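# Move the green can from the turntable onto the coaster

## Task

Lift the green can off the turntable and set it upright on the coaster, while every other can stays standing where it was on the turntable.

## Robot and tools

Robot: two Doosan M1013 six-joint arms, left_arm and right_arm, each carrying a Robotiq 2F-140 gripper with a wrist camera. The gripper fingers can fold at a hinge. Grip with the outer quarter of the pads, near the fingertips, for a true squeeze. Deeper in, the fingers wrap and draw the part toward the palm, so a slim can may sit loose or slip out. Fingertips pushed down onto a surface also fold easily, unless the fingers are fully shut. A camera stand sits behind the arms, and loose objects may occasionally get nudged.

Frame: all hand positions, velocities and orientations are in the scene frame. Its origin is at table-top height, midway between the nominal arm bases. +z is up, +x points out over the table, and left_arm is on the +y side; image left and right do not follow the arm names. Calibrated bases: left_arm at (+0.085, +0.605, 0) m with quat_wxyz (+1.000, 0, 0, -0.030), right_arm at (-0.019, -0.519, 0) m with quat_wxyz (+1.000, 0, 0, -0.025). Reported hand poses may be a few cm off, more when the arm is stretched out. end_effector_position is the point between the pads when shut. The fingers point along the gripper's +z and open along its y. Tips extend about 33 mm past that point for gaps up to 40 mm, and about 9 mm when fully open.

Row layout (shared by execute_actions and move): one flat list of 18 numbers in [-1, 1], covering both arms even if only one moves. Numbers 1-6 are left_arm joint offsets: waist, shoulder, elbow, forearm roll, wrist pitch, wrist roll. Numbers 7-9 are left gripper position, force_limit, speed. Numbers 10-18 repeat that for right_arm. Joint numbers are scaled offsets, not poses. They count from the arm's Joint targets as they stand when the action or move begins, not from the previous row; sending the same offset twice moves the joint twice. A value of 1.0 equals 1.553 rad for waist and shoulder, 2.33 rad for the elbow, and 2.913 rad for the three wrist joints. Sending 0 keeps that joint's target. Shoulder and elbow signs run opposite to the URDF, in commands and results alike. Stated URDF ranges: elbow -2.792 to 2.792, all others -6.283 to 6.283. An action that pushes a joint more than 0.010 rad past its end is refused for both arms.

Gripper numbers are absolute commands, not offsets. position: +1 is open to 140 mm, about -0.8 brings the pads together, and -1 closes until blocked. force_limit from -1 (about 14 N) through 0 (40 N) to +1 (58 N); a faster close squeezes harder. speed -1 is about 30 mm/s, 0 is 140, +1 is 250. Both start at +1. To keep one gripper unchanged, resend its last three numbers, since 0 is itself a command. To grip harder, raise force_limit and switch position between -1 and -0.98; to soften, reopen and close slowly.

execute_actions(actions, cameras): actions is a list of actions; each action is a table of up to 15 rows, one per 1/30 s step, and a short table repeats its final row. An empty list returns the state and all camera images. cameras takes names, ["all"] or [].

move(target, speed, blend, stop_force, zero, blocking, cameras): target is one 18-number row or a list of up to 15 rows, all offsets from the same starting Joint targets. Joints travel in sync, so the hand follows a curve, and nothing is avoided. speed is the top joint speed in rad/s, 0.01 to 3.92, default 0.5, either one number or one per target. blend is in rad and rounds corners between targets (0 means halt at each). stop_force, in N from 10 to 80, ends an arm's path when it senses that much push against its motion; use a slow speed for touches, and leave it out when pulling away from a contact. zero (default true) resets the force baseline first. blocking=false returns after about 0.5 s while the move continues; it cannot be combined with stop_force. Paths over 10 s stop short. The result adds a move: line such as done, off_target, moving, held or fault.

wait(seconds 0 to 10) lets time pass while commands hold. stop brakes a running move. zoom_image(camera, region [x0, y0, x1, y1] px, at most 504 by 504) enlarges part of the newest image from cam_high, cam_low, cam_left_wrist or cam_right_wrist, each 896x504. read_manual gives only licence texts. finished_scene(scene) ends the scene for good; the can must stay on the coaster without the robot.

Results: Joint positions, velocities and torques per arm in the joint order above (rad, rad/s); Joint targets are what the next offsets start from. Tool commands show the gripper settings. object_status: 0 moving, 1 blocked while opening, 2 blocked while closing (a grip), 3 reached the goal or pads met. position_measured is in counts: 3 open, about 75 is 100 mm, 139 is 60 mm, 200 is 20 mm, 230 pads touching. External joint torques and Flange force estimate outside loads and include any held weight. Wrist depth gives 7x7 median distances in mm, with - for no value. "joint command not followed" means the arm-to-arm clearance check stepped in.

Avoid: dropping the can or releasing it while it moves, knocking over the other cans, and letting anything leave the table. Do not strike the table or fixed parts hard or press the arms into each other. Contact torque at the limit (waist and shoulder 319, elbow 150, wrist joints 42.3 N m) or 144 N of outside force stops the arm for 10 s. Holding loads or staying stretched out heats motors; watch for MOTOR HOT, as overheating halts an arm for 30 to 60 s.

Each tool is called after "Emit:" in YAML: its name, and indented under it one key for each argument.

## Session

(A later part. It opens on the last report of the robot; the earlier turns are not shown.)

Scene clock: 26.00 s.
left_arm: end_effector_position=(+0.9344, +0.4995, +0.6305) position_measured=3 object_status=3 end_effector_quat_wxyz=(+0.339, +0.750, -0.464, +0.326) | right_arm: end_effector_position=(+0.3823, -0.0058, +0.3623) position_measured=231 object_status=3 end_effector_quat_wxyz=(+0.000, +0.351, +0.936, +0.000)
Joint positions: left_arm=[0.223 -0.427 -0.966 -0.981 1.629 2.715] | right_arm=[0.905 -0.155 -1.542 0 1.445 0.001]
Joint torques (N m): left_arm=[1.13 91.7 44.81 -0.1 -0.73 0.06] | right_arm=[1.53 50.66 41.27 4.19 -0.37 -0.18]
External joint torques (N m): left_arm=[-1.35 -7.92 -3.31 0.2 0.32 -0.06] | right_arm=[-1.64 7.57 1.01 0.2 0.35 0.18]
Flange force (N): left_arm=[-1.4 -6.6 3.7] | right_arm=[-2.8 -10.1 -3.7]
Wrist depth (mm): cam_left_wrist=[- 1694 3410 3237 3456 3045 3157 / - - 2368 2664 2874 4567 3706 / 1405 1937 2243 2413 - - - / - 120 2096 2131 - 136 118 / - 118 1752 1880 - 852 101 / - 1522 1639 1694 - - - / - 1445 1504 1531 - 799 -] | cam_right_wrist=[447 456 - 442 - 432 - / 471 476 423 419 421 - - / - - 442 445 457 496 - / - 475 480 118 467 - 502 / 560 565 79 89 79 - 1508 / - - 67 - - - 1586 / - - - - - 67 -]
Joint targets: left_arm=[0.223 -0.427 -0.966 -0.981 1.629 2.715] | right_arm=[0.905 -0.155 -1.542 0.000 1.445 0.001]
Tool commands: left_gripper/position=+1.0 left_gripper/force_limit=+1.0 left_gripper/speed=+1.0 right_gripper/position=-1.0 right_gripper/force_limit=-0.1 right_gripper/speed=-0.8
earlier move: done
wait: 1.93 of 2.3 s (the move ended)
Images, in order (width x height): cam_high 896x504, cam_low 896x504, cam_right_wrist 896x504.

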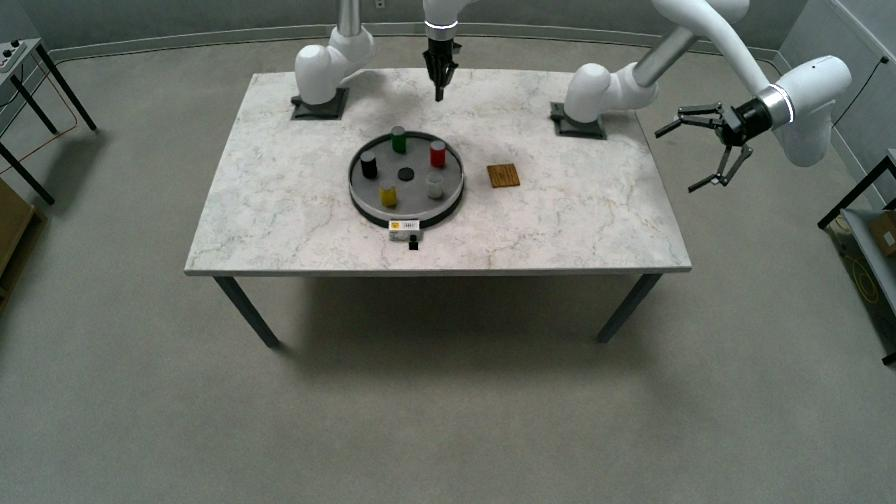

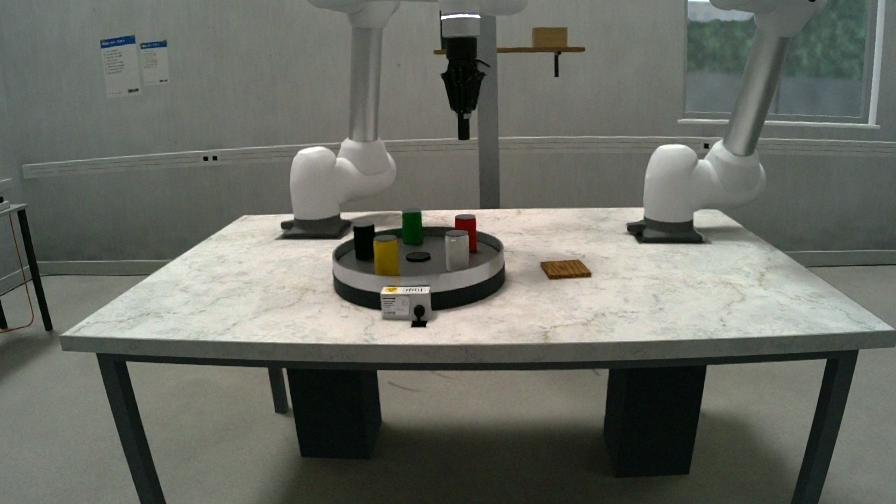

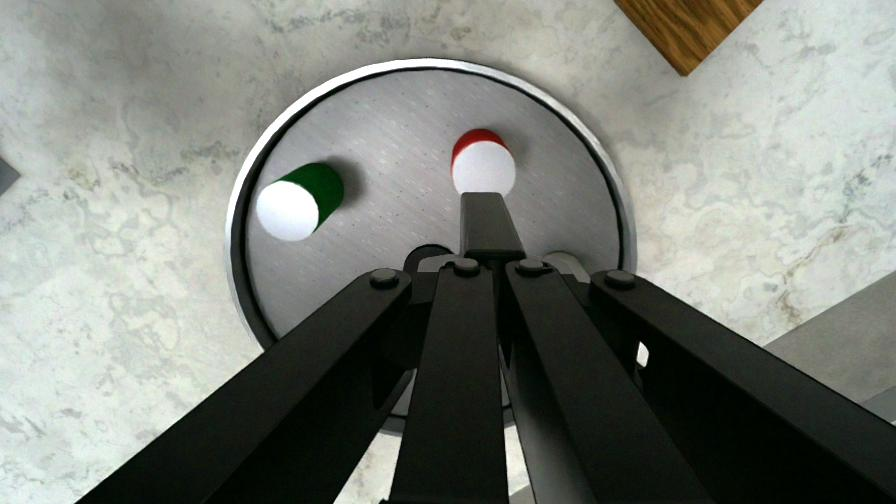

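Emit:
move:
  target:
    - [0,0,0,0,0,0,1,1,1,-0.13419,-0.12447,0.05798,0,-0.02012,0,0.3,-0.1,0]
    - [0,0,0,0,0,0,1,1,1,-0.13419,-0.15808,-0.00236,0,-0.08634,0,0.3,-0.1,0]
  speed: [0.4,0.3]
  blend: [0.01,0]
  cameras: ["cam_right_wrist"]

Emit:
wait:
  seconds: 0.5
  cameras: ["cam_right_wrist"]

Emit:
wait:
  seconds: 0.5
  cameras: ["cam_right_wrist"]

Emit:
wait:
  seconds: 0.2
  cameras: ["cam_right_wrist"]

Scene clock: 28.03 s.
left_arm: end_effector_position=(+0.9344, +0.4995, +0.6305) position_measured=3 object_status=3 end_effector_quat_wxyz=(+0.339, +0.750, -0.464, +0.326) | right_arm: end_effector_position=(+0.5687, -0.0330, +0.1851) position_measured=91 object_status=3 end_effector_quat_wxyz=(+0.000, +0.447, +0.895, +0.000)
Joint positions: left_arm=[0.223 -0.427 -0.966 -0.981 1.629 2.715] | right_arm=[0.696 -0.401 -1.547 0 1.194 0.001]
Joint torques (N m): left_arm=[1.08 91.67 44.79 -0.11 -0.76 0.03] | right_arm=[1.78 72.42 38.71 3.94 -0.39 -0.22]
External joint torques (N m): left_arm=[-1.09 -7.41 -3.12 0.22 0.36 -0.03] | right_arm=[-1.78 8.35 0.95 0.18 0.39 0.22]
Flange force (N): left_arm=[-1.5 -6.2 3.3] | right_arm=[-2.5 -10.2 -6.6]
Wrist depth (mm): cam_left_wrist=[- - 3119 3365 3706 3321 519 / - - 2483 2810 3045 2483 561 / - 2030 2186 2304 - 743 639 / - 120 1983 2114 1048 136 1195 / - 118 1788 1867 - 146 102 / - 1550 1629 1705 - - - / - 1390 1550 1513 - 814 -] | cam_right_wrist=[244 242 238 162 237 - - / 257 255 255 248 255 306 299 / 269 267 266 268 268 - 317 / 290 281 136 286 262 107 1313 / - 87 137 274 300 107 85 / - - 322 224 - - - / - - 336 420 - - -]
Joint targets: left_arm=[0.223 -0.427 -0.966 -0.981 1.629 2.715] | right_arm=[0.696 -0.401 -1.547 0.000 1.194 0.001]
move: done
Images, in order (width x height): cam_right_wrist 896x504.

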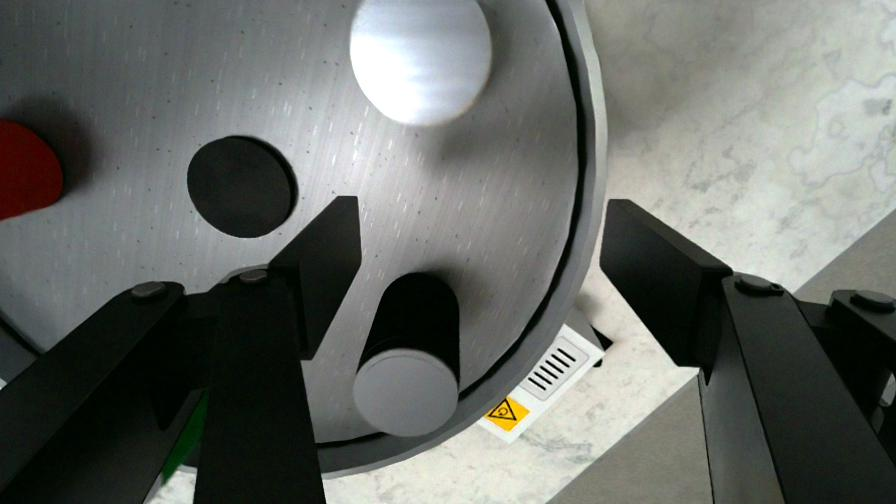

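Scene clock: 28.53 s.
left_arm: end_effector_position=(+0.9344, +0.4995, +0.6305) position_measured=3 object_status=3 end_effector_quat_wxyz=(+0.339, +0.750, -0.464, +0.326) | right_arm: end_effector_position=(+0.5687, -0.0329, +0.1851) position_measured=91 object_status=3 end_effector_quat_wxyz=(+0.000, +0.447, +0.895, +0.000)
Joint positions: left_arm=[0.223 -0.427 -0.966 -0.981 1.629 2.715] | right_arm=[0.696 -0.401 -1.547 0 1.194 0.001]
Joint torques (N m): left_arm=[0.87 91.5 44.91 -0.07 -0.73 0.06] | right_arm=[1.65 72.03 38.69 3.92 -0.39 -0.24]
External joint torques (N m): left_arm=[-0.79 -7.79 -3.47 0.19 0.32 -0.05] | right_arm=[-1.62 8.36 0.82 0.17 0.38 0.24]
Flange force (N): left_arm=[-2.2 -6.1 3.4] | right_arm=[-2.3 -10.5 -6.5]
Wrist depth (mm): cam_left_wrist=[- - 2810 3237 3503 3279 2750 / - - 2483 2637 2874 2974 555 / - 1880 2205 2413 - 1015 589 / 1504 120 2014 2096 - 136 1147 / - 118 1740 1880 - 847 102 / - 1522 1650 1683 - - - / - 1421 1453 1683 - 770 -] | cam_right_wrist=[225 242 242 240 239 285 - / 257 257 257 253 254 303 303 / 272 266 266 269 267 310 318 / 273 285 136 205 279 107 329 / - 87 137 205 299 107 85 / - - 325 320 380 - - / - - 337 423 417 - -]
Joint targets: left_arm=[0.223 -0.427 -0.966 -0.981 1.629 2.715] | right_arm=[0.696 -0.401 -1.547 0.000 1.194 0.001]
Tool commands: left_gripper/position=+1.0 left_gripper/force_limit=+1.0 left_gripper/speed=+1.0 right_gripper/position=+0.3 right_gripper/force_limit=-0.1 right_gripper/speed=+0.0
wait: 0.50 s; at rest by 0.17 s
Images, in order (width x height): cam_right_wrist 896x504.

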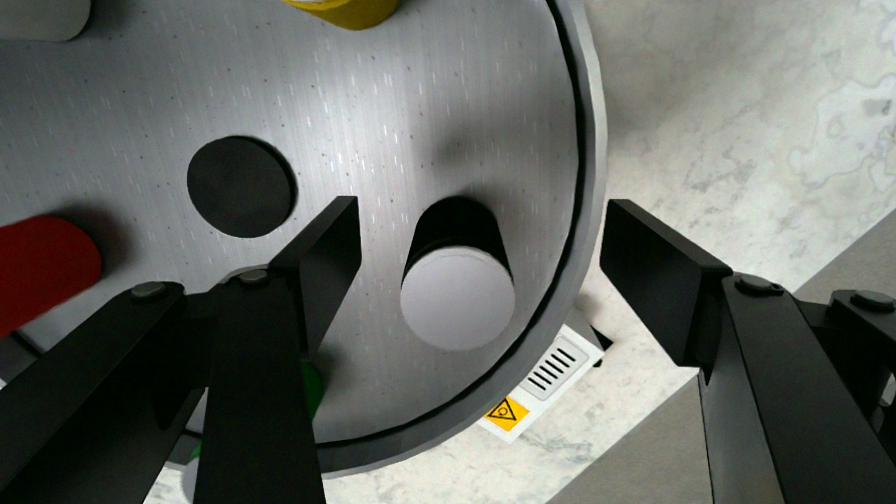

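Scene clock: 29.03 s.
left_arm: end_effector_position=(+0.9344, +0.4995, +0.6305) position_measured=3 object_status=3 end_effector_quat_wxyz=(+0.339, +0.750, -0.464, +0.326) | right_arm: end_effector_position=(+0.5687, -0.0329, +0.1851) position_measured=91 object_status=3 end_effector_quat_wxyz=(+0.000, +0.447, +0.895, +0.000)
Joint positions: left_arm=[0.223 -0.427 -0.966 -0.981 1.629 2.715] | right_arm=[0.696 -0.401 -1.547 0 1.194 0.001]
Joint torques (N m): left_arm=[0.91 91.51 44.68 -0.12 -0.74 0.07] | right_arm=[1.51 72.14 38.77 3.88 -0.37 -0.22]
External joint torques (N m): left_arm=[-0.97 -8.3 -3.37 0.23 0.33 -0.06] | right_arm=[-1.54 8.67 0.95 0.24 0.37 0.22]
Flange force (N): left_arm=[-1.5 -7.2 3.3] | right_arm=[-2.2 -10.7 -6.8]
Wrist depth (mm): cam_left_wrist=[- - 2664 3237 3456 3157 2532 / 1398 - 2507 2721 2906 3456 551 / - 1909 2149 2390 - 671 613 / - 118 1998 2131 1003 136 1112 / - 118 1776 1909 - 850 102 / - 1487 1608 1776 - - - / - 1461 1429 1541 - 784 -] | cam_right_wrist=[243 242 241 241 - - 287 / 256 256 254 247 252 - 300 / 271 266 267 178 263 - - / 290 285 135 286 277 - 1174 / - 88 136 305 302 107 85 / - - 254 317 389 - - / - - - 334 425 - -]
Joint targets: left_arm=[0.223 -0.427 -0.966 -0.981 1.629 2.715] | right_arm=[0.696 -0.401 -1.547 0.000 1.194 0.001]
Tool commands: left_gripper/position=+1.0 left_gripper/force_limit=+1.0 left_gripper/speed=+1.0 right_gripper/position=+0.3 right_gripper/force_limit=-0.1 right_gripper/speed=+0.0
wait: 0.50 s; at rest by 0.17 s
Images, in order (width x height): cam_right_wrist 896x504.

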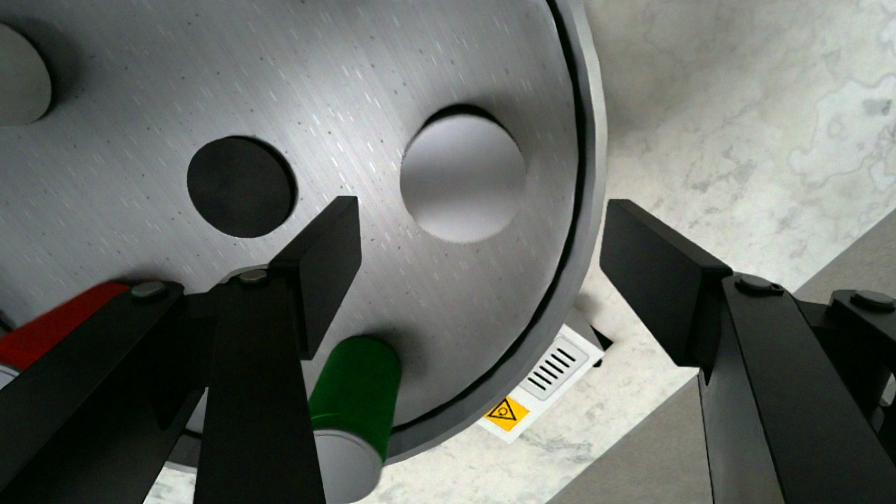

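Scene clock: 29.23 s.
left_arm: end_effector_position=(+0.9344, +0.4995, +0.6305) position_measured=3 object_status=3 end_effector_quat_wxyz=(+0.339, +0.750, -0.464, +0.326) | right_arm: end_effector_position=(+0.5687, -0.0329, +0.1851) position_measured=91 object_status=3 end_effector_quat_wxyz=(+0.000, +0.447, +0.895, +0.000)
Joint positions: left_arm=[0.223 -0.427 -0.966 -0.981 1.629 2.715] | right_arm=[0.696 -0.401 -1.547 0 1.194 0.001]
Joint torques (N m): left_arm=[1.06 91.69 44.95 -0.11 -0.71 0.03] | right_arm=[1.46 72.26 38.76 3.94 -0.36 -0.2]
External joint torques (N m): left_arm=[-0.73 -7.87 -3.43 0.25 0.31 -0.02] | right_arm=[-1.44 8.38 0.9 0.18 0.35 0.2]
Flange force (N): left_arm=[-2.2 -6.4 3.3] | right_arm=[-2.1 -10.3 -6.5]
Wrist depth (mm): cam_left_wrist=[- - 2842 3237 3410 3279 4193 / - - 2459 2750 2906 3119 555 / - 2114 2186 2368 - 686 644 / 1375 120 1983 2096 891 137 1173 / - 118 1853 1923 - 844 102 / - 1487 1619 1728 - - - / - 1421 1513 1478 761 809 -] | cam_right_wrist=[244 240 241 240 238 285 291 / 257 258 257 169 252 301 - / 273 264 267 271 268 - - / 290 285 136 285 280 110 343 / - 87 118 300 301 102 85 / - - 253 308 377 - - / - - - - 424 - -]
Joint targets: left_arm=[0.223 -0.427 -0.966 -0.981 1.629 2.715] | right_arm=[0.696 -0.401 -1.547 0.000 1.194 0.001]
Tool commands: left_gripper/position=+1.0 left_gripper/force_limit=+1.0 left_gripper/speed=+1.0 right_gripper/position=+0.3 right_gripper/force_limit=-0.1 right_gripper/speed=+0.0
wait: 0.20 s; at rest by 0.17 s
Images, in order (width x height): cam_right_wrist 896x504.

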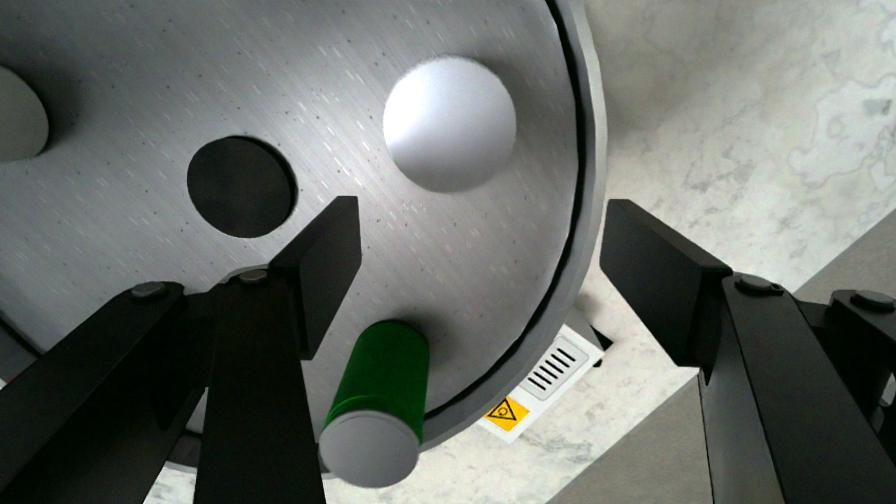

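Emit:
wait:
  seconds: 0.8
  cameras: ["cam_right_wrist"]

Emit:
wait:
  seconds: 0.2
  cameras: ["cam_right_wrist"]

Scene clock: 30.57 s.
left_arm: end_effector_position=(+0.9344, +0.4995, +0.6305) position_measured=3 object_status=3 end_effector_quat_wxyz=(+0.339, +0.750, -0.464, +0.326) | right_arm: end_effector_position=(+0.5687, -0.0329, +0.1851) position_measured=91 object_status=3 end_effector_quat_wxyz=(+0.000, +0.447, +0.895, +0.000)
Joint positions: left_arm=[0.223 -0.427 -0.966 -0.981 1.629 2.715] | right_arm=[0.696 -0.401 -1.547 0 1.194 0.001]
Joint torques (N m): left_arm=[0.91 91.44 44.92 -0.1 -0.77 0.04] | right_arm=[1.36 72.17 38.66 3.94 -0.39 -0.19]
External joint torques (N m): left_arm=[-1 -8.18 -3.59 0.21 0.36 -0.03] | right_arm=[-1.4 8.28 0.91 0.16 0.38 0.19]
Flange force (N): left_arm=[-2.1 -6.5 3.6] | right_arm=[-2.1 -10.2 -6.5]
Wrist depth (mm): cam_left_wrist=[- - 2692 3197 3456 3321 2557 / 1325 - 2413 2750 2780 3654 558 / - 1983 2243 2436 - 1152 635 / - 120 1983 2062 - 136 1173 / - 118 1788 1867 - 833 102 / - 1531 1579 1694 - - - / - 1445 1487 1608 - 797 -] | cam_right_wrist=[241 242 242 240 227 288 - / 257 256 255 250 250 291 - / 271 265 266 181 242 331 325 / 289 285 136 288 280 330 1279 / - 88 136 303 299 107 85 / - - 246 321 337 - - / - - - 423 - - -]
Joint targets: left_arm=[0.223 -0.427 -0.966 -0.981 1.629 2.715] | right_arm=[0.696 -0.401 -1.547 0.000 1.194 0.001]
Tool commands: left_gripper/position=+1.0 left_gripper/force_limit=+1.0 left_gripper/speed=+1.0 right_gripper/position=+0.3 right_gripper/force_limit=-0.1 right_gripper/speed=+0.0
wait: 0.80 s; at rest from the start
Images, in order (width x height): cam_right_wrist 896x504.

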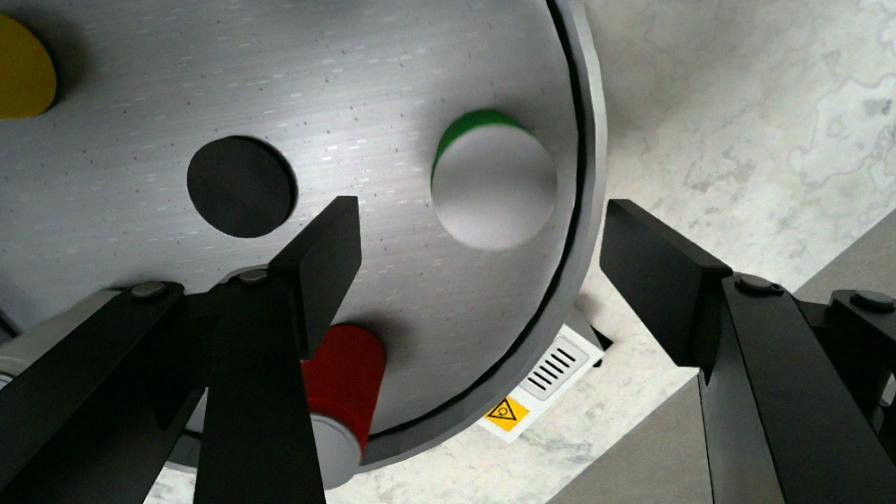

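Scene clock: 30.77 s.
left_arm: end_effector_position=(+0.9344, +0.4995, +0.6305) position_measured=3 object_status=3 end_effector_quat_wxyz=(+0.339, +0.750, -0.464, +0.326) | right_arm: end_effector_position=(+0.5687, -0.0329, +0.1851) position_measured=91 object_status=3 end_effector_quat_wxyz=(+0.000, +0.447, +0.895, +0.000)
Joint positions: left_arm=[0.223 -0.427 -0.966 -0.981 1.629 2.715] | right_arm=[0.696 -0.401 -1.547 0 1.194 0.001]
Joint torques (N m): left_arm=[1.04 91.99 44.87 -0.06 -0.75 0.05] | right_arm=[1.72 72.33 38.64 3.89 -0.37 -0.18]
External joint torques (N m): left_arm=[-0.97 -8.3 -3.42 0.18 0.35 -0.04] | right_arm=[-1.59 8.93 1.19 0.25 0.36 0.18]
Flange force (N): left_arm=[-1.6 -7.1 3.4] | right_arm=[-2.3 -10.5 -7.1]
Wrist depth (mm): cam_left_wrist=[- - 2874 3365 3410 3321 3552 / - - 2436 2780 2974 4409 549 / - 1983 2186 2325 2721 - 605 / 1413 120 1923 2167 1035 136 1162 / - 118 1840 1880 - 833 102 / - 1522 1598 1629 - - - / - 1413 1504 1487 - 822 -] | cam_right_wrist=[241 242 241 239 237 289 - / 257 256 254 170 247 297 - / 269 266 267 266 264 - - / 292 284 136 283 281 - 1095 / - 87 136 303 300 102 85 / - - 226 316 377 - - / - - - - - - -]
Joint targets: left_arm=[0.223 -0.427 -0.966 -0.981 1.629 2.715] | right_arm=[0.696 -0.401 -1.547 0.000 1.194 0.001]
Tool commands: left_gripper/position=+1.0 left_gripper/force_limit=+1.0 left_gripper/speed=+1.0 right_gripper/position=+0.3 right_gripper/force_limit=-0.1 right_gripper/speed=+0.0
wait: 0.20 s; at rest by 0.17 s
Images, in order (width x height): cam_right_wrist 896x504.

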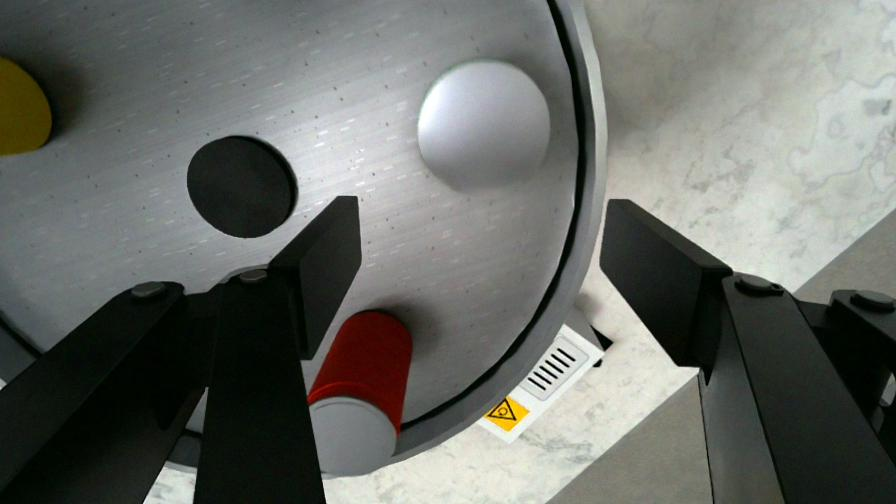

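Emit:
wait:
  seconds: 0

Scene clock: 31.67 s.
left_arm: end_effector_position=(+0.9344, +0.4995, +0.6305) position_measured=3 object_status=3 end_effector_quat_wxyz=(+0.339, +0.750, -0.464, +0.326) | right_arm: end_effector_position=(+0.5687, -0.0329, +0.1851) position_measured=91 object_status=3 end_effector_quat_wxyz=(+0.000, +0.447, +0.895, +0.000)
Joint positions: left_arm=[0.223 -0.427 -0.966 -0.981 1.629 2.715] | right_arm=[0.696 -0.401 -1.547 0 1.194 0.001]
Joint torques (N m): left_arm=[0.85 91.83 44.86 -0.1 -0.68 0.03] | right_arm=[1.69 72.07 38.71 3.95 -0.39 -0.2]
External joint torques (N m): left_arm=[-1.05 -7.7 -3.19 0.21 0.28 -0.02] | right_arm=[-1.58 9.09 1.05 0.18 0.39 0.2]
Flange force (N): left_arm=[-1.5 -6.5 3.4] | right_arm=[-2.3 -11.0 -7.1]
Wrist depth (mm): cam_left_wrist=[- - 2780 3157 3321 3279 2874 / - 1827 2413 2721 2750 4650 554 / - 2030 2186 2390 3197 689 619 / - 120 1967 2096 1088 137 1162 / - 119 1776 1867 - 841 102 / - 1550 1569 1629 - - - / - 1421 1461 1478 - 799 -] | cam_right_wrist=[238 242 241 240 239 - 284 / 257 256 254 252 252 300 301 / 271 267 266 269 313 - - / 283 285 136 213 277 - 1203 / - 87 137 307 301 107 85 / - - 327 321 385 - - / - - 336 329 - - -]
Joint targets: left_arm=[0.223 -0.427 -0.966 -0.981 1.629 2.715] | right_arm=[0.696 -0.401 -1.547 0.000 1.194 0.001]
Tool commands: left_gripper/position=+1.0 left_gripper/force_limit=+1.0 left_gripper/speed=+1.0 right_gripper/position=+0.3 right_gripper/force_limit=-0.1 right_gripper/speed=+0.0

Emit:
wait:
  seconds: 6.04

Emit:
move:
  target:
    - [0,0,0,0,0,0,1,1,1,0.0414,-0.01085,-0.01312,0,-0.01635,0,-1,-0.1,-0.8]
    - [0,0,0,0,0,0,1,1,1,0.06516,0.00061,-0.02437,0,-0.01927,0,-1,-0.1,-0.8]
    - [0,0,0,0,0,0,1,1,1,0.08661,0.01607,-0.03948,0,-0.02311,0,-1,-0.1,-0.8]
    - [0,0,0,0,0,0,1,1,1,0.1056,0.03538,-0.05793,0,-0.02754,0,-1,-0.1,-0.8]
    - [0,0,0,0,0,0,1,1,1,0.12421,0.0665,-0.0783,0,-0.02725,0,-1,-0.1,-0.8]
    - [0,0,0,0,0,0,1,1,1,0.13252,0.10109,-0.07474,0,-0.00596,0,-1,-0.1,-0.8]
    - [0,0,0,0,0,0,1,1,1,0.13703,0.14509,-0.03601,0,0.04848,0,-1,-0.1,-0.8]
    - [0,0,0,0,0,0,1,1,1,0.13838,0.1564,0.0019,0,0.08483,0,-1,-0.1,-0.8]
  speed: [0.165,0.143,0.1365,0.167,0.161,0.23,0.317,0.265]
  blend: [0.015,0.012,0.012,0.012,0.015,0.02,0.02,0]
  blocking: false
  cameras: ["cam_right_wrist"]

Emit:
wait:
  seconds: 0.5
  cameras: ["cam_right_wrist"]

Emit:
wait:
  seconds: 2.3
  cameras: ["cam_right_wrist", "cam_low", "cam_high"]

Scene clock: 38.00 s.
left_arm: end_effector_position=(+0.9344, +0.4995, +0.6305) position_measured=3 object_status=3 end_effector_quat_wxyz=(+0.339, +0.750, -0.464, +0.326) | right_arm: end_effector_position=(+0.5687, -0.0329, +0.1851) position_measured=91 object_status=3 end_effector_quat_wxyz=(+0.000, +0.447, +0.895, +0.000)
Joint positions: left_arm=[0.223 -0.427 -0.966 -0.981 1.629 2.715] | right_arm=[0.696 -0.401 -1.547 0 1.194 0.001]
Joint torques (N m): left_arm=[1.09 91.77 44.85 -0.11 -0.77 0.01] | right_arm=[1.34 72.01 38.66 3.94 -0.4 -0.18]
External joint torques (N m): left_arm=[-1.28 -7.94 -3.32 0.21 0.37 0] | right_arm=[-1.37 8.39 0.91 0.18 0.39 0.18]
Flange force (N): left_arm=[-1.5 -6.6 3.6] | right_arm=[-2.0 -10.3 -6.6]
Wrist depth (mm): cam_left_wrist=[- - 3157 3237 3279 3321 3761 / 1382 - 2483 2810 2874 3817 556 / 1382 2046 2263 2413 - - 612 / - 120 2014 2096 - 136 1157 / - 118 1840 1923 - 146 102 / - 1531 1672 1661 822 - - / - 1405 1531 1550 - 789 -] | cam_right_wrist=[238 242 238 241 240 291 286 / 256 255 254 253 252 296 - / 273 266 265 238 266 318 323 / 284 282 136 194 192 109 1227 / - 88 136 305 300 107 85 / - - 290 320 - - - / - - 338 - - - -]
Joint targets: left_arm=[0.223 -0.427 -0.966 -0.981 1.629 2.715] | right_arm=[0.696 -0.401 -1.547 0.000 1.194 0.001]
Tool commands: left_gripper/position=+1.0 left_gripper/force_limit=+1.0 left_gripper/speed=+1.0 right_gripper/position=+0.3 right_gripper/force_limit=-0.1 right_gripper/speed=+0.0
wait: 6.07 s; at rest from the start

Scene clock: 38.50 s.
left_arm: end_effector_position=(+0.9344, +0.4995, +0.6305) position_measured=3 object_status=3 end_effector_quat_wxyz=(+0.339, +0.750, -0.464, +0.326) | right_arm: end_effector_position=(+0.5322, +0.0043, +0.1572) position_measured=126 object_status=0 end_effector_quat_wxyz=(+0.000, +0.416, +0.909, +0.000) end_effector_velocity=(-0.105, +0.062, -0.027) end_effector_angular_velocity=(-0.001, +0.004, +0.151)
Joint positions: left_arm=[0.223 -0.427 -0.966 -0.981 1.629 2.715] | right_arm=[0.765 -0.414 -1.581 0 1.146 0.001]
Joint velocities: left_arm=[within noise] | right_arm=[0.151 0.029 -0.096 0.003 -0.063 0]
Joint torques (N m): left_arm=[1.19 91.57 44.84 -0.12 -0.75 0.07] | right_arm=[0.43 78.95 38.59 3.99 -0.33 -0.2]
External joint torques (N m): left_arm=[-1.07 -7.52 -3.26 0.25 0.35 -0.06] | right_arm=[0.18 9.41 1.83 0.2 0.4 0.2]
Flange force (N): left_arm=[-1.7 -6.1 3.4] | right_arm=[0.0 -9.5 -8.7]
Wrist depth (mm): cam_left_wrist=[- - 2664 3197 3456 3503 3602 / - - 2483 2780 3045 3197 3602 / - 2030 2224 2390 2750 1142 588 / 1453 120 1983 2131 - 136 644 / - 118 1788 1814 - 833 102 / - 1522 1608 1639 - - - / - 1405 1437 1382 - 817 -] | cam_right_wrist=[223 204 222 219 217 - - / 234 236 232 231 227 - 291 / 245 243 242 214 237 - - / 263 252 119 164 147 109 314 / 276 81 119 274 265 90 90 / - 70 272 296 286 - - / - - - 309 385 - -]
Joint targets: left_arm=[0.223 -0.427 -0.966 -0.981 1.629 2.715] | right_arm=[0.774 -0.411 -1.587 0.000 1.143 0.001]
Tool commands: left_gripper/position=+1.0 left_gripper/force_limit=+1.0 left_gripper/speed=+1.0 right_gripper/position=-1.0 right_gripper/force_limit=-0.1 right_gripper/speed=-0.8
move: running; path passed 0 of 8 targets; right_arm: the wrist pitch is farthest, 0.295 rad from its target
Images, in order (width x height): cam_right_wrist 896x504.

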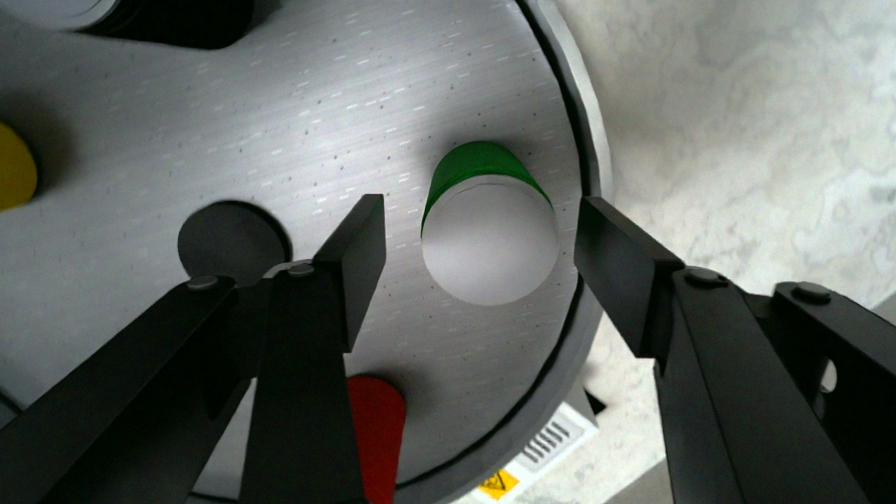

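Scene clock: 39.00 s.
left_arm: end_effector_position=(+0.9344, +0.4995, +0.6305) position_measured=3 object_status=3 end_effector_quat_wxyz=(+0.339, +0.750, -0.464, +0.326) | right_arm: end_effector_position=(+0.4761, +0.0207, +0.1566) position_measured=154 object_status=0 end_effector_quat_wxyz=(+0.000, +0.385, +0.923, +0.000) end_effector_velocity=(-0.116, +0.009, -0.001) end_effector_angular_velocity=(-0.001, +0.001, +0.119)
Joint positions: left_arm=[0.223 -0.427 -0.966 -0.981 1.629 2.715] | right_arm=[0.832 -0.374 -1.642 0 1.126 0.001]
Joint velocities: left_arm=[within noise] | right_arm=[0.12 0.104 -0.152 0 -0.047 0.001]
Joint torques (N m): left_arm=[0.6 91.76 45.05 -0.06 -0.76 0.07] | right_arm=[-0.59 64.11 33.66 3.8 -0.09 -0.18]
External joint torques (N m): left_arm=[-0.69 -7.96 -3.56 0.17 0.35 -0.06] | right_arm=[0.17 13.79 4.73 0.17 0.11 0.18]
Flange force (N): left_arm=[-2.4 -6.3 3.3] | right_arm=[0.0 -10.1 -14.4]
Wrist depth (mm): cam_left_wrist=[- 1840 2810 3321 3197 3081 - / - - 2368 2780 2459 5015 3817 / 1639 1983 2114 2325 - - 580 / - 121 1909 2149 1102 136 589 / - 118 1814 1880 - 147 101 / - 1504 1598 1639 - 958 - / - 1398 1470 1487 - 777 -] | cam_right_wrist=[213 214 216 214 260 258 263 / 154 210 223 226 227 - 271 / 245 240 241 177 233 295 - / 257 257 249 155 130 - - / 248 76 - 274 165 86 - / - 77 - 286 289 - - / - - - 252 306 - -]
Joint targets: left_arm=[0.223 -0.427 -0.966 -0.981 1.629 2.715] | right_arm=[0.839 -0.368 -1.651 0.000 1.123 0.001]
Tool commands: left_gripper/position=+1.0 left_gripper/force_limit=+1.0 left_gripper/speed=+1.0 right_gripper/position=-1.0 right_gripper/force_limit=-0.1 right_gripper/speed=-0.8
earlier move: running; path passed 2 of 8 targets; right_arm: the wrist pitch is farthest, 0.315 rad from its target
wait: 0.50 s; no rest
Images, in order (width x height): cam_right_wrist 896x504.

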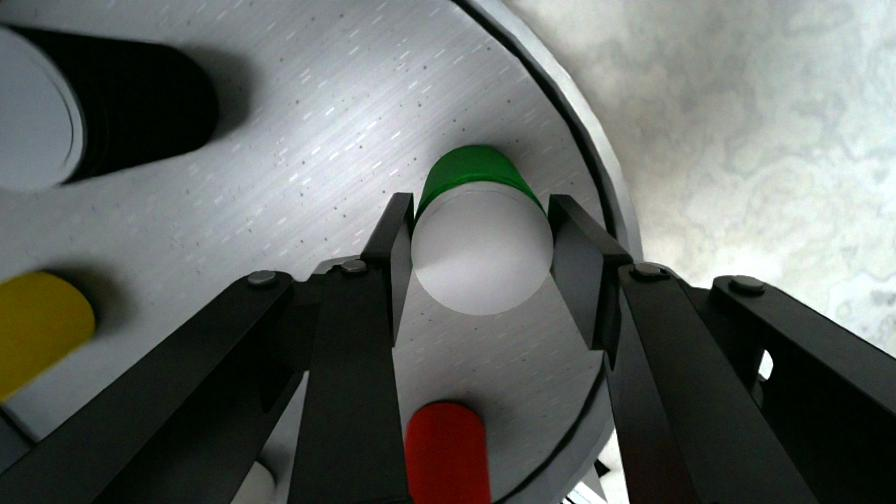

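Scene clock: 40.93 s.
left_arm: end_effector_position=(+0.9344, +0.4995, +0.6305) position_measured=3 object_status=3 end_effector_quat_wxyz=(+0.339, +0.750, -0.464, +0.326) | right_arm: end_effector_position=(+0.3800, -0.0020, +0.3600) position_measured=154 object_status=2 end_effector_quat_wxyz=(+0.000, +0.348, +0.938, +0.000)
Joint positions: left_arm=[0.223 -0.427 -0.966 -0.981 1.629 2.715] | right_arm=[0.911 -0.158 -1.543 0 1.441 0.001]
Joint torques (N m): left_arm=[1.16 91.66 44.75 -0.03 -0.74 0.05] | right_arm=[1.63 51.67 42.13 4.2 -0.37 -0.18]
External joint torques (N m): left_arm=[-1.33 -8.11 -3.29 0.13 0.33 -0.04] | right_arm=[-1.64 6.85 0.14 0.2 0.35 0.18]
Flange force (N): left_arm=[-1.2 -7.0 3.6] | right_arm=[-2.8 -10.6 -2.3]
Wrist depth (mm): cam_left_wrist=[- - 2780 3365 3410 3654 5115 / - - 2507 2692 3157 3410 3935 / - 2030 2224 2368 - - - / - 121 1937 2224 - 136 669 / - 118 1801 1909 - 833 102 / - 1513 1608 1764 836 - - / - 1413 1478 1588 - 802 -] | cam_right_wrist=[- - - 458 - 432 454 / - 476 432 420 432 - - / 493 502 448 164 442 - - / - 526 464 158 153 - - / 575 74 - 513 129 86 1454 / - 77 - 534 525 - - / - - - 641 - - -]
Joint targets: left_arm=[0.223 -0.427 -0.966 -0.981 1.629 2.715] | right_arm=[0.911 -0.158 -1.543 0.000 1.441 0.001]
Tool commands: left_gripper/position=+1.0 left_gripper/force_limit=+1.0 left_gripper/speed=+1.0 right_gripper/position=-1.0 right_gripper/force_limit=-0.1 right_gripper/speed=-0.8
earlier move: done
wait: 1.93 of 2.3 s (the move ended)
Images, in order (width x height): cam_high 896x504, cam_low 896x504, cam_right_wrist 896x504.

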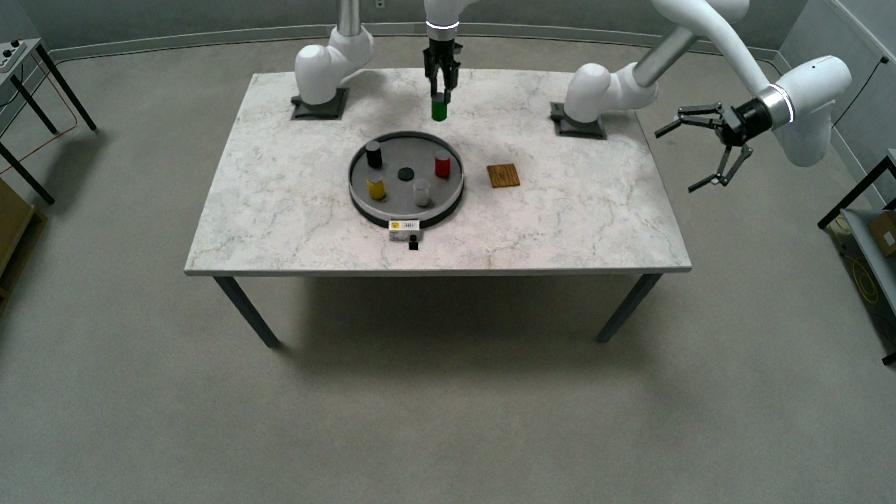

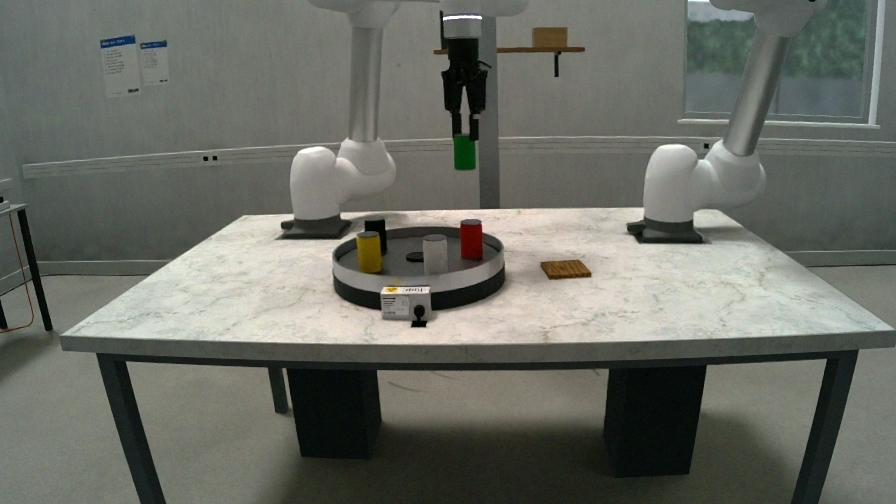

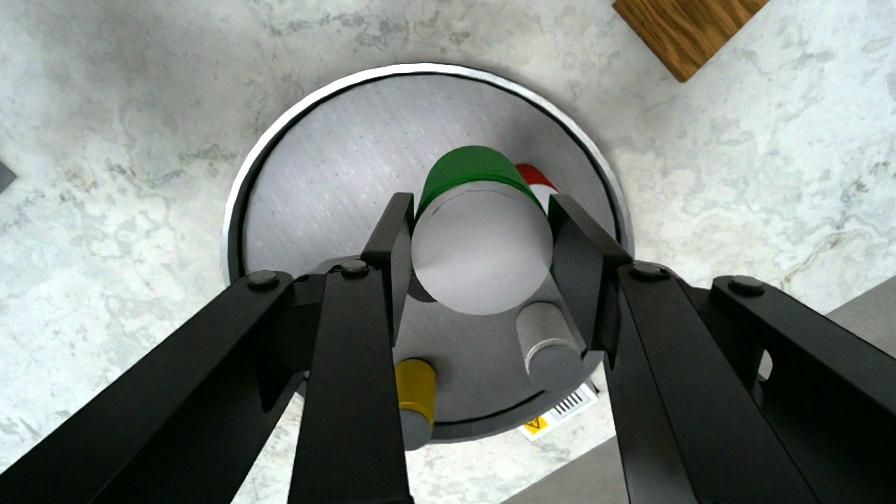

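Emit:
move:
  target:
    - [0,0,0,0,0,0,1,1,1,0.09884,-0.25731,0.23806,0,0.0531,0,-1,-0.1,-0.8]
    - [0,0,0,0,0,0,1,1,1,0.09884,-0.29649,0.1086,0,-0.07134,0,-1,-0.1,-0.8]
  speed: [0.35,0.3]
  blend: [0.08,0]
  cameras: ["cam_right_wrist", "cam_low"]

Emit:
zoom_image:
  camera: "cam_low"
  region: [500, 180, 640, 300]

Scene clock: 44.83 s.
left_arm: end_effector_position=(+0.9344, +0.4995, +0.6305) position_measured=3 object_status=3 end_effector_quat_wxyz=(+0.339, +0.750, -0.464, +0.326) | right_arm: end_effector_position=(+0.4206, +0.2527, +0.1403) position_measured=154 object_status=2 end_effector_quat_wxyz=(+0.000, +0.275, +0.961, +0.000)
Joint positions: left_arm=[0.223 -0.427 -0.966 -0.981 1.629 2.715] | right_arm=[1.065 -0.618 -1.29 0 1.233 0.001]
Joint torques (N m): left_arm=[1.06 91.42 44.95 -0.1 -0.68 0.05] | right_arm=[1.62 93.92 40.1 3.94 -0.41 -0.2]
External joint torques (N m): left_arm=[-1.1 -7.51 -3.42 0.21 0.27 -0.04] | right_arm=[-1.62 6.94 0.05 0.22 0.39 0.2]
Flange force (N): left_arm=[-2.2 -5.6 3.8] | right_arm=[-2.0 -10.4 -4.5]
Wrist depth (mm): cam_left_wrist=[- 1801 2750 3119 3654 3365 3761 / - 1814 2413 2637 3410 3706 3935 / - 2079 2483 2325 - 1184 - / - 120 1923 2030 - 136 1190 / - 118 1788 1937 - 146 102 / - 1513 1588 1740 - - - / - 1413 1504 1453 - 780 -] | cam_right_wrist=[252 253 249 - 243 - - / - - 263 252 - - 258 / - - - 184 264 - 274 / 255 290 - 162 130 285 289 / 253 74 - 312 129 86 303 / - 76 - 345 - - - / - - - - - - -]
Joint targets: left_arm=[0.223 -0.427 -0.966 -0.981 1.629 2.715] | right_arm=[1.065 -0.618 -1.290 0.000 1.233 0.001]
move: done
Images, in order (width x height): cam_low 896x504, cam_right_wrist 896x504.

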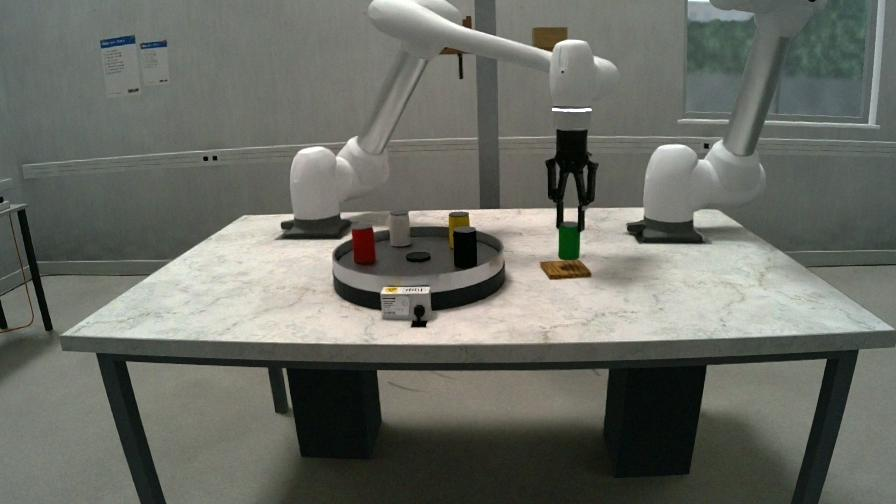

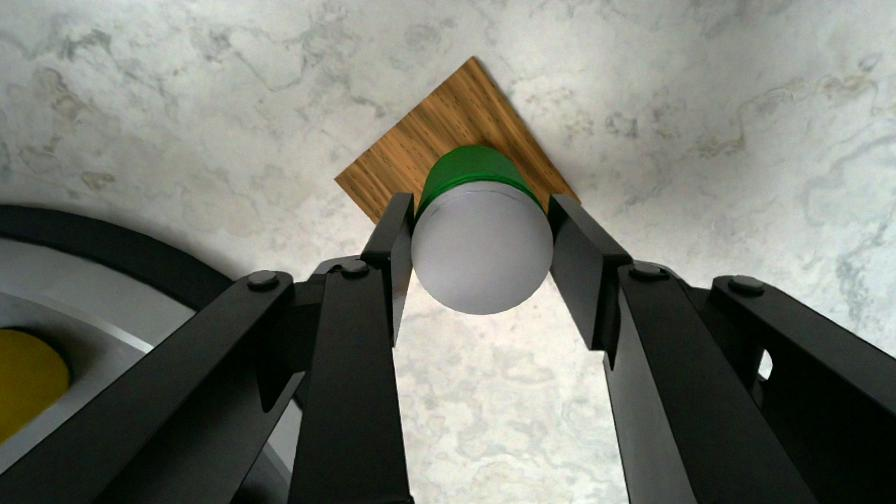

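Scaled by 3.600 from the camera's 896x504 image, which has a finer 1280x720 frame.

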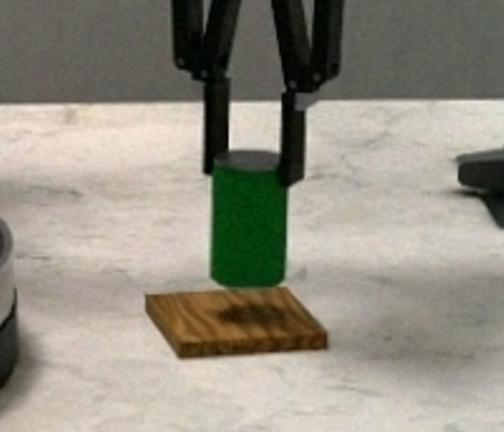

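Emit:
move:
  target: [0,0,0,0,0,0,1,1,1,-0.00258,0.00073,-0.01556,0,-0.01206,0,-1,-0.1,-0.8]
  speed: 0.06
  cameras: ["cam_right_wrist"]

Emit:
move:
  target: [0,0,0,0,0,0,1,1,1,0,-0.00642,-0.00599,0,-0.00821,0,-1,-0.1,-0.8]
  speed: 0.014
  stop_force: 11
  cameras: ["cam_low", "cam_right_wrist"]

Emit:
zoom_image:
  camera: "cam_low"
  region: [500, 180, 640, 300]

Scene clock: 46.17 s.
left_arm: end_effector_position=(+0.9344, +0.4995, +0.6305) position_measured=3 object_status=3 end_effector_quat_wxyz=(+0.339, +0.750, -0.464, +0.326) | right_arm: end_effector_position=(+0.4198, +0.2446, +0.1223) position_measured=154 object_status=2 end_effector_quat_wxyz=(+0.000, +0.277, +0.961, +0.000)
Joint positions: left_arm=[0.223 -0.427 -0.966 -0.981 1.629 2.715] | right_arm=[1.061 -0.617 -1.326 0 1.198 0.001]
Joint torques (N m): left_arm=[1.33 91.56 44.8 -0.11 -0.76 0.05] | right_arm=[1.55 93.23 39.58 3.91 -0.4 -0.23]
External joint torques (N m): left_arm=[-1.22 -7.57 -3.2 0.23 0.35 -0.04] | right_arm=[-1.75 7.27 0.13 0.21 0.39 0.23]
Flange force (N): left_arm=[-1.4 -6.2 3.5] | right_arm=[-2.1 -10.5 -5.1]
Wrist depth (mm): cam_left_wrist=[- - 2810 3237 3410 3279 3552 / 1453 - 2507 2721 3456 3365 3875 / - 1952 2243 2413 - - - / - 120 1937 2062 917 136 118 / - 118 1728 1867 - 833 102 / - 1487 1629 1740 - - - / - 1421 1496 1496 - 750 -] | cam_right_wrist=[- 231 - 231 - 231 - / - - - 235 240 - - / - 258 256 174 248 - - / 240 - - 158 131 - 272 / 222 74 - 287 129 86 280 / - 77 - - - - - / - - - - - - -]
Joint targets: left_arm=[0.223 -0.427 -0.966 -0.981 1.629 2.715] | right_arm=[1.061 -0.617 -1.326 0.000 1.198 0.001]
move: done
Images, in order (width x height): cam_right_wrist 896x504.

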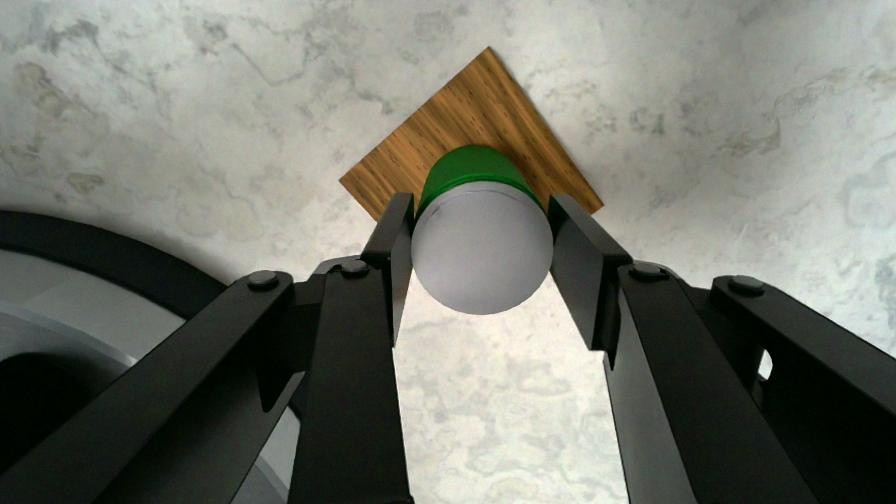

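Scene clock: 47.47 s.
left_arm: end_effector_position=(+0.9344, +0.4995, +0.6305) position_measured=3 object_status=3 end_effector_quat_wxyz=(+0.339, +0.750, -0.464, +0.326) | right_arm: end_effector_position=(+0.4198, +0.2447, +0.1156) position_measured=154 object_status=2 end_effector_quat_wxyz=(+0.000, +0.277, +0.961, +0.000)
Joint positions: left_arm=[0.223 -0.427 -0.966 -0.981 1.629 2.715] | right_arm=[1.061 -0.621 -1.332 0 1.187 0.001]
Joint torques (N m): left_arm=[1.07 91.8 44.91 -0.08 -0.69 0.08] | right_arm=[1.43 77.91 31.44 3.95 -1.36 -0.22]
External joint torques (N m): left_arm=[-1.18 -8.34 -3.49 0.19 0.28 -0.07] | right_arm=[-1.44 23.45 8.28 0.17 1.36 0.22]
Flange force (N): left_arm=[-1.6 -7.0 3.8] | right_arm=[-1.9 -13.0 -23.8]
Wrist depth (mm): cam_left_wrist=[- - 2664 3456 3410 3081 5328 / - - 2532 2637 3157 3503 3654 / - 2079 2167 2459 - - - / - 120 1909 2030 1019 136 1195 / - 118 1788 1909 - 850 102 / - 1487 1619 1716 - 844 - / - 1437 1461 1588 - 780 -] | cam_right_wrist=[- - 228 - 222 - 225 / - 238 241 228 - - - / 249 - - 174 239 - 239 / 241 - 117 157 131 - - / 216 74 - - - 86 - / - 77 - - - - - / - - - 332 - - -]
Joint targets: left_arm=[0.223 -0.427 -0.966 -0.981 1.629 2.715] | right_arm=[1.061 -0.621 -1.332 0.000 1.188 0.001]
move: contact (right_arm); right_arm: the wrist pitch is farthest, 0.013 rad from its target
Images, in order (width x height): cam_low 896x504, cam_right_wrist 896x504.

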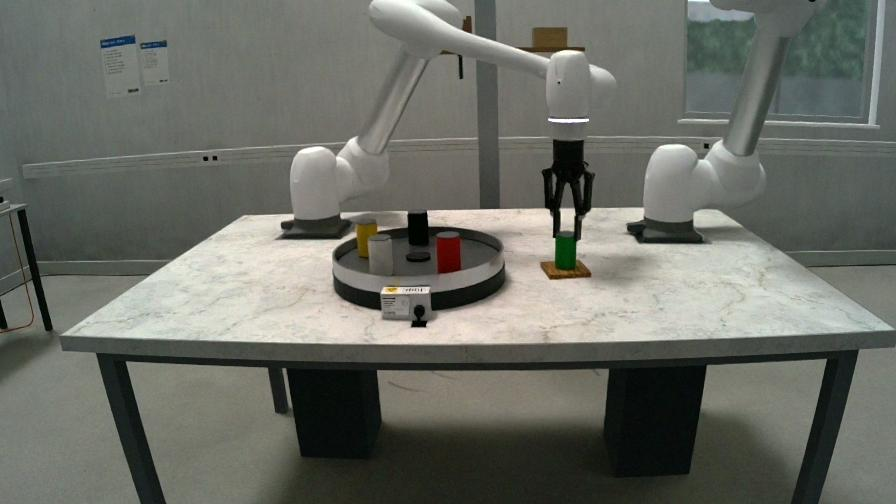

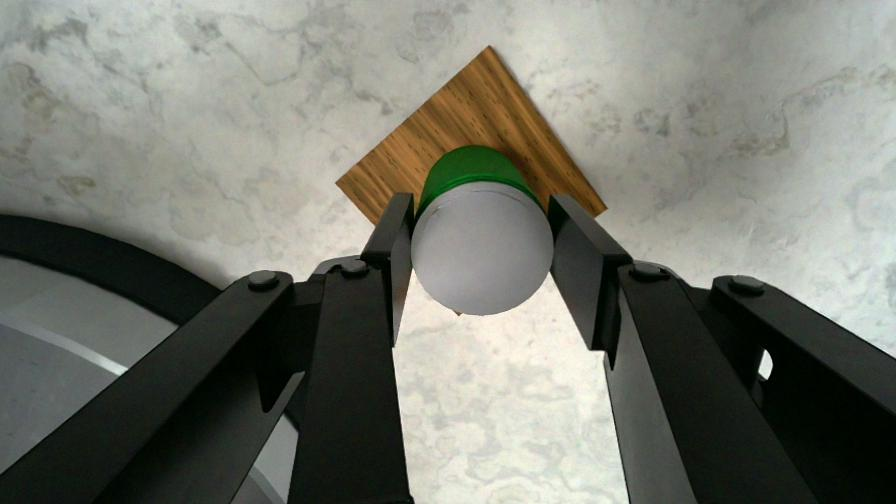

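Scaled by 3.600 from the camera's 896x504 image, which has a finer 1280x720 frame.

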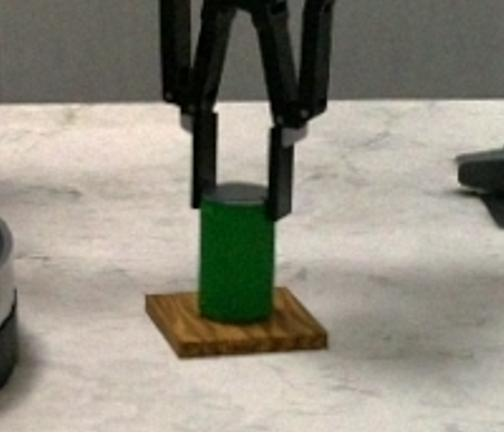

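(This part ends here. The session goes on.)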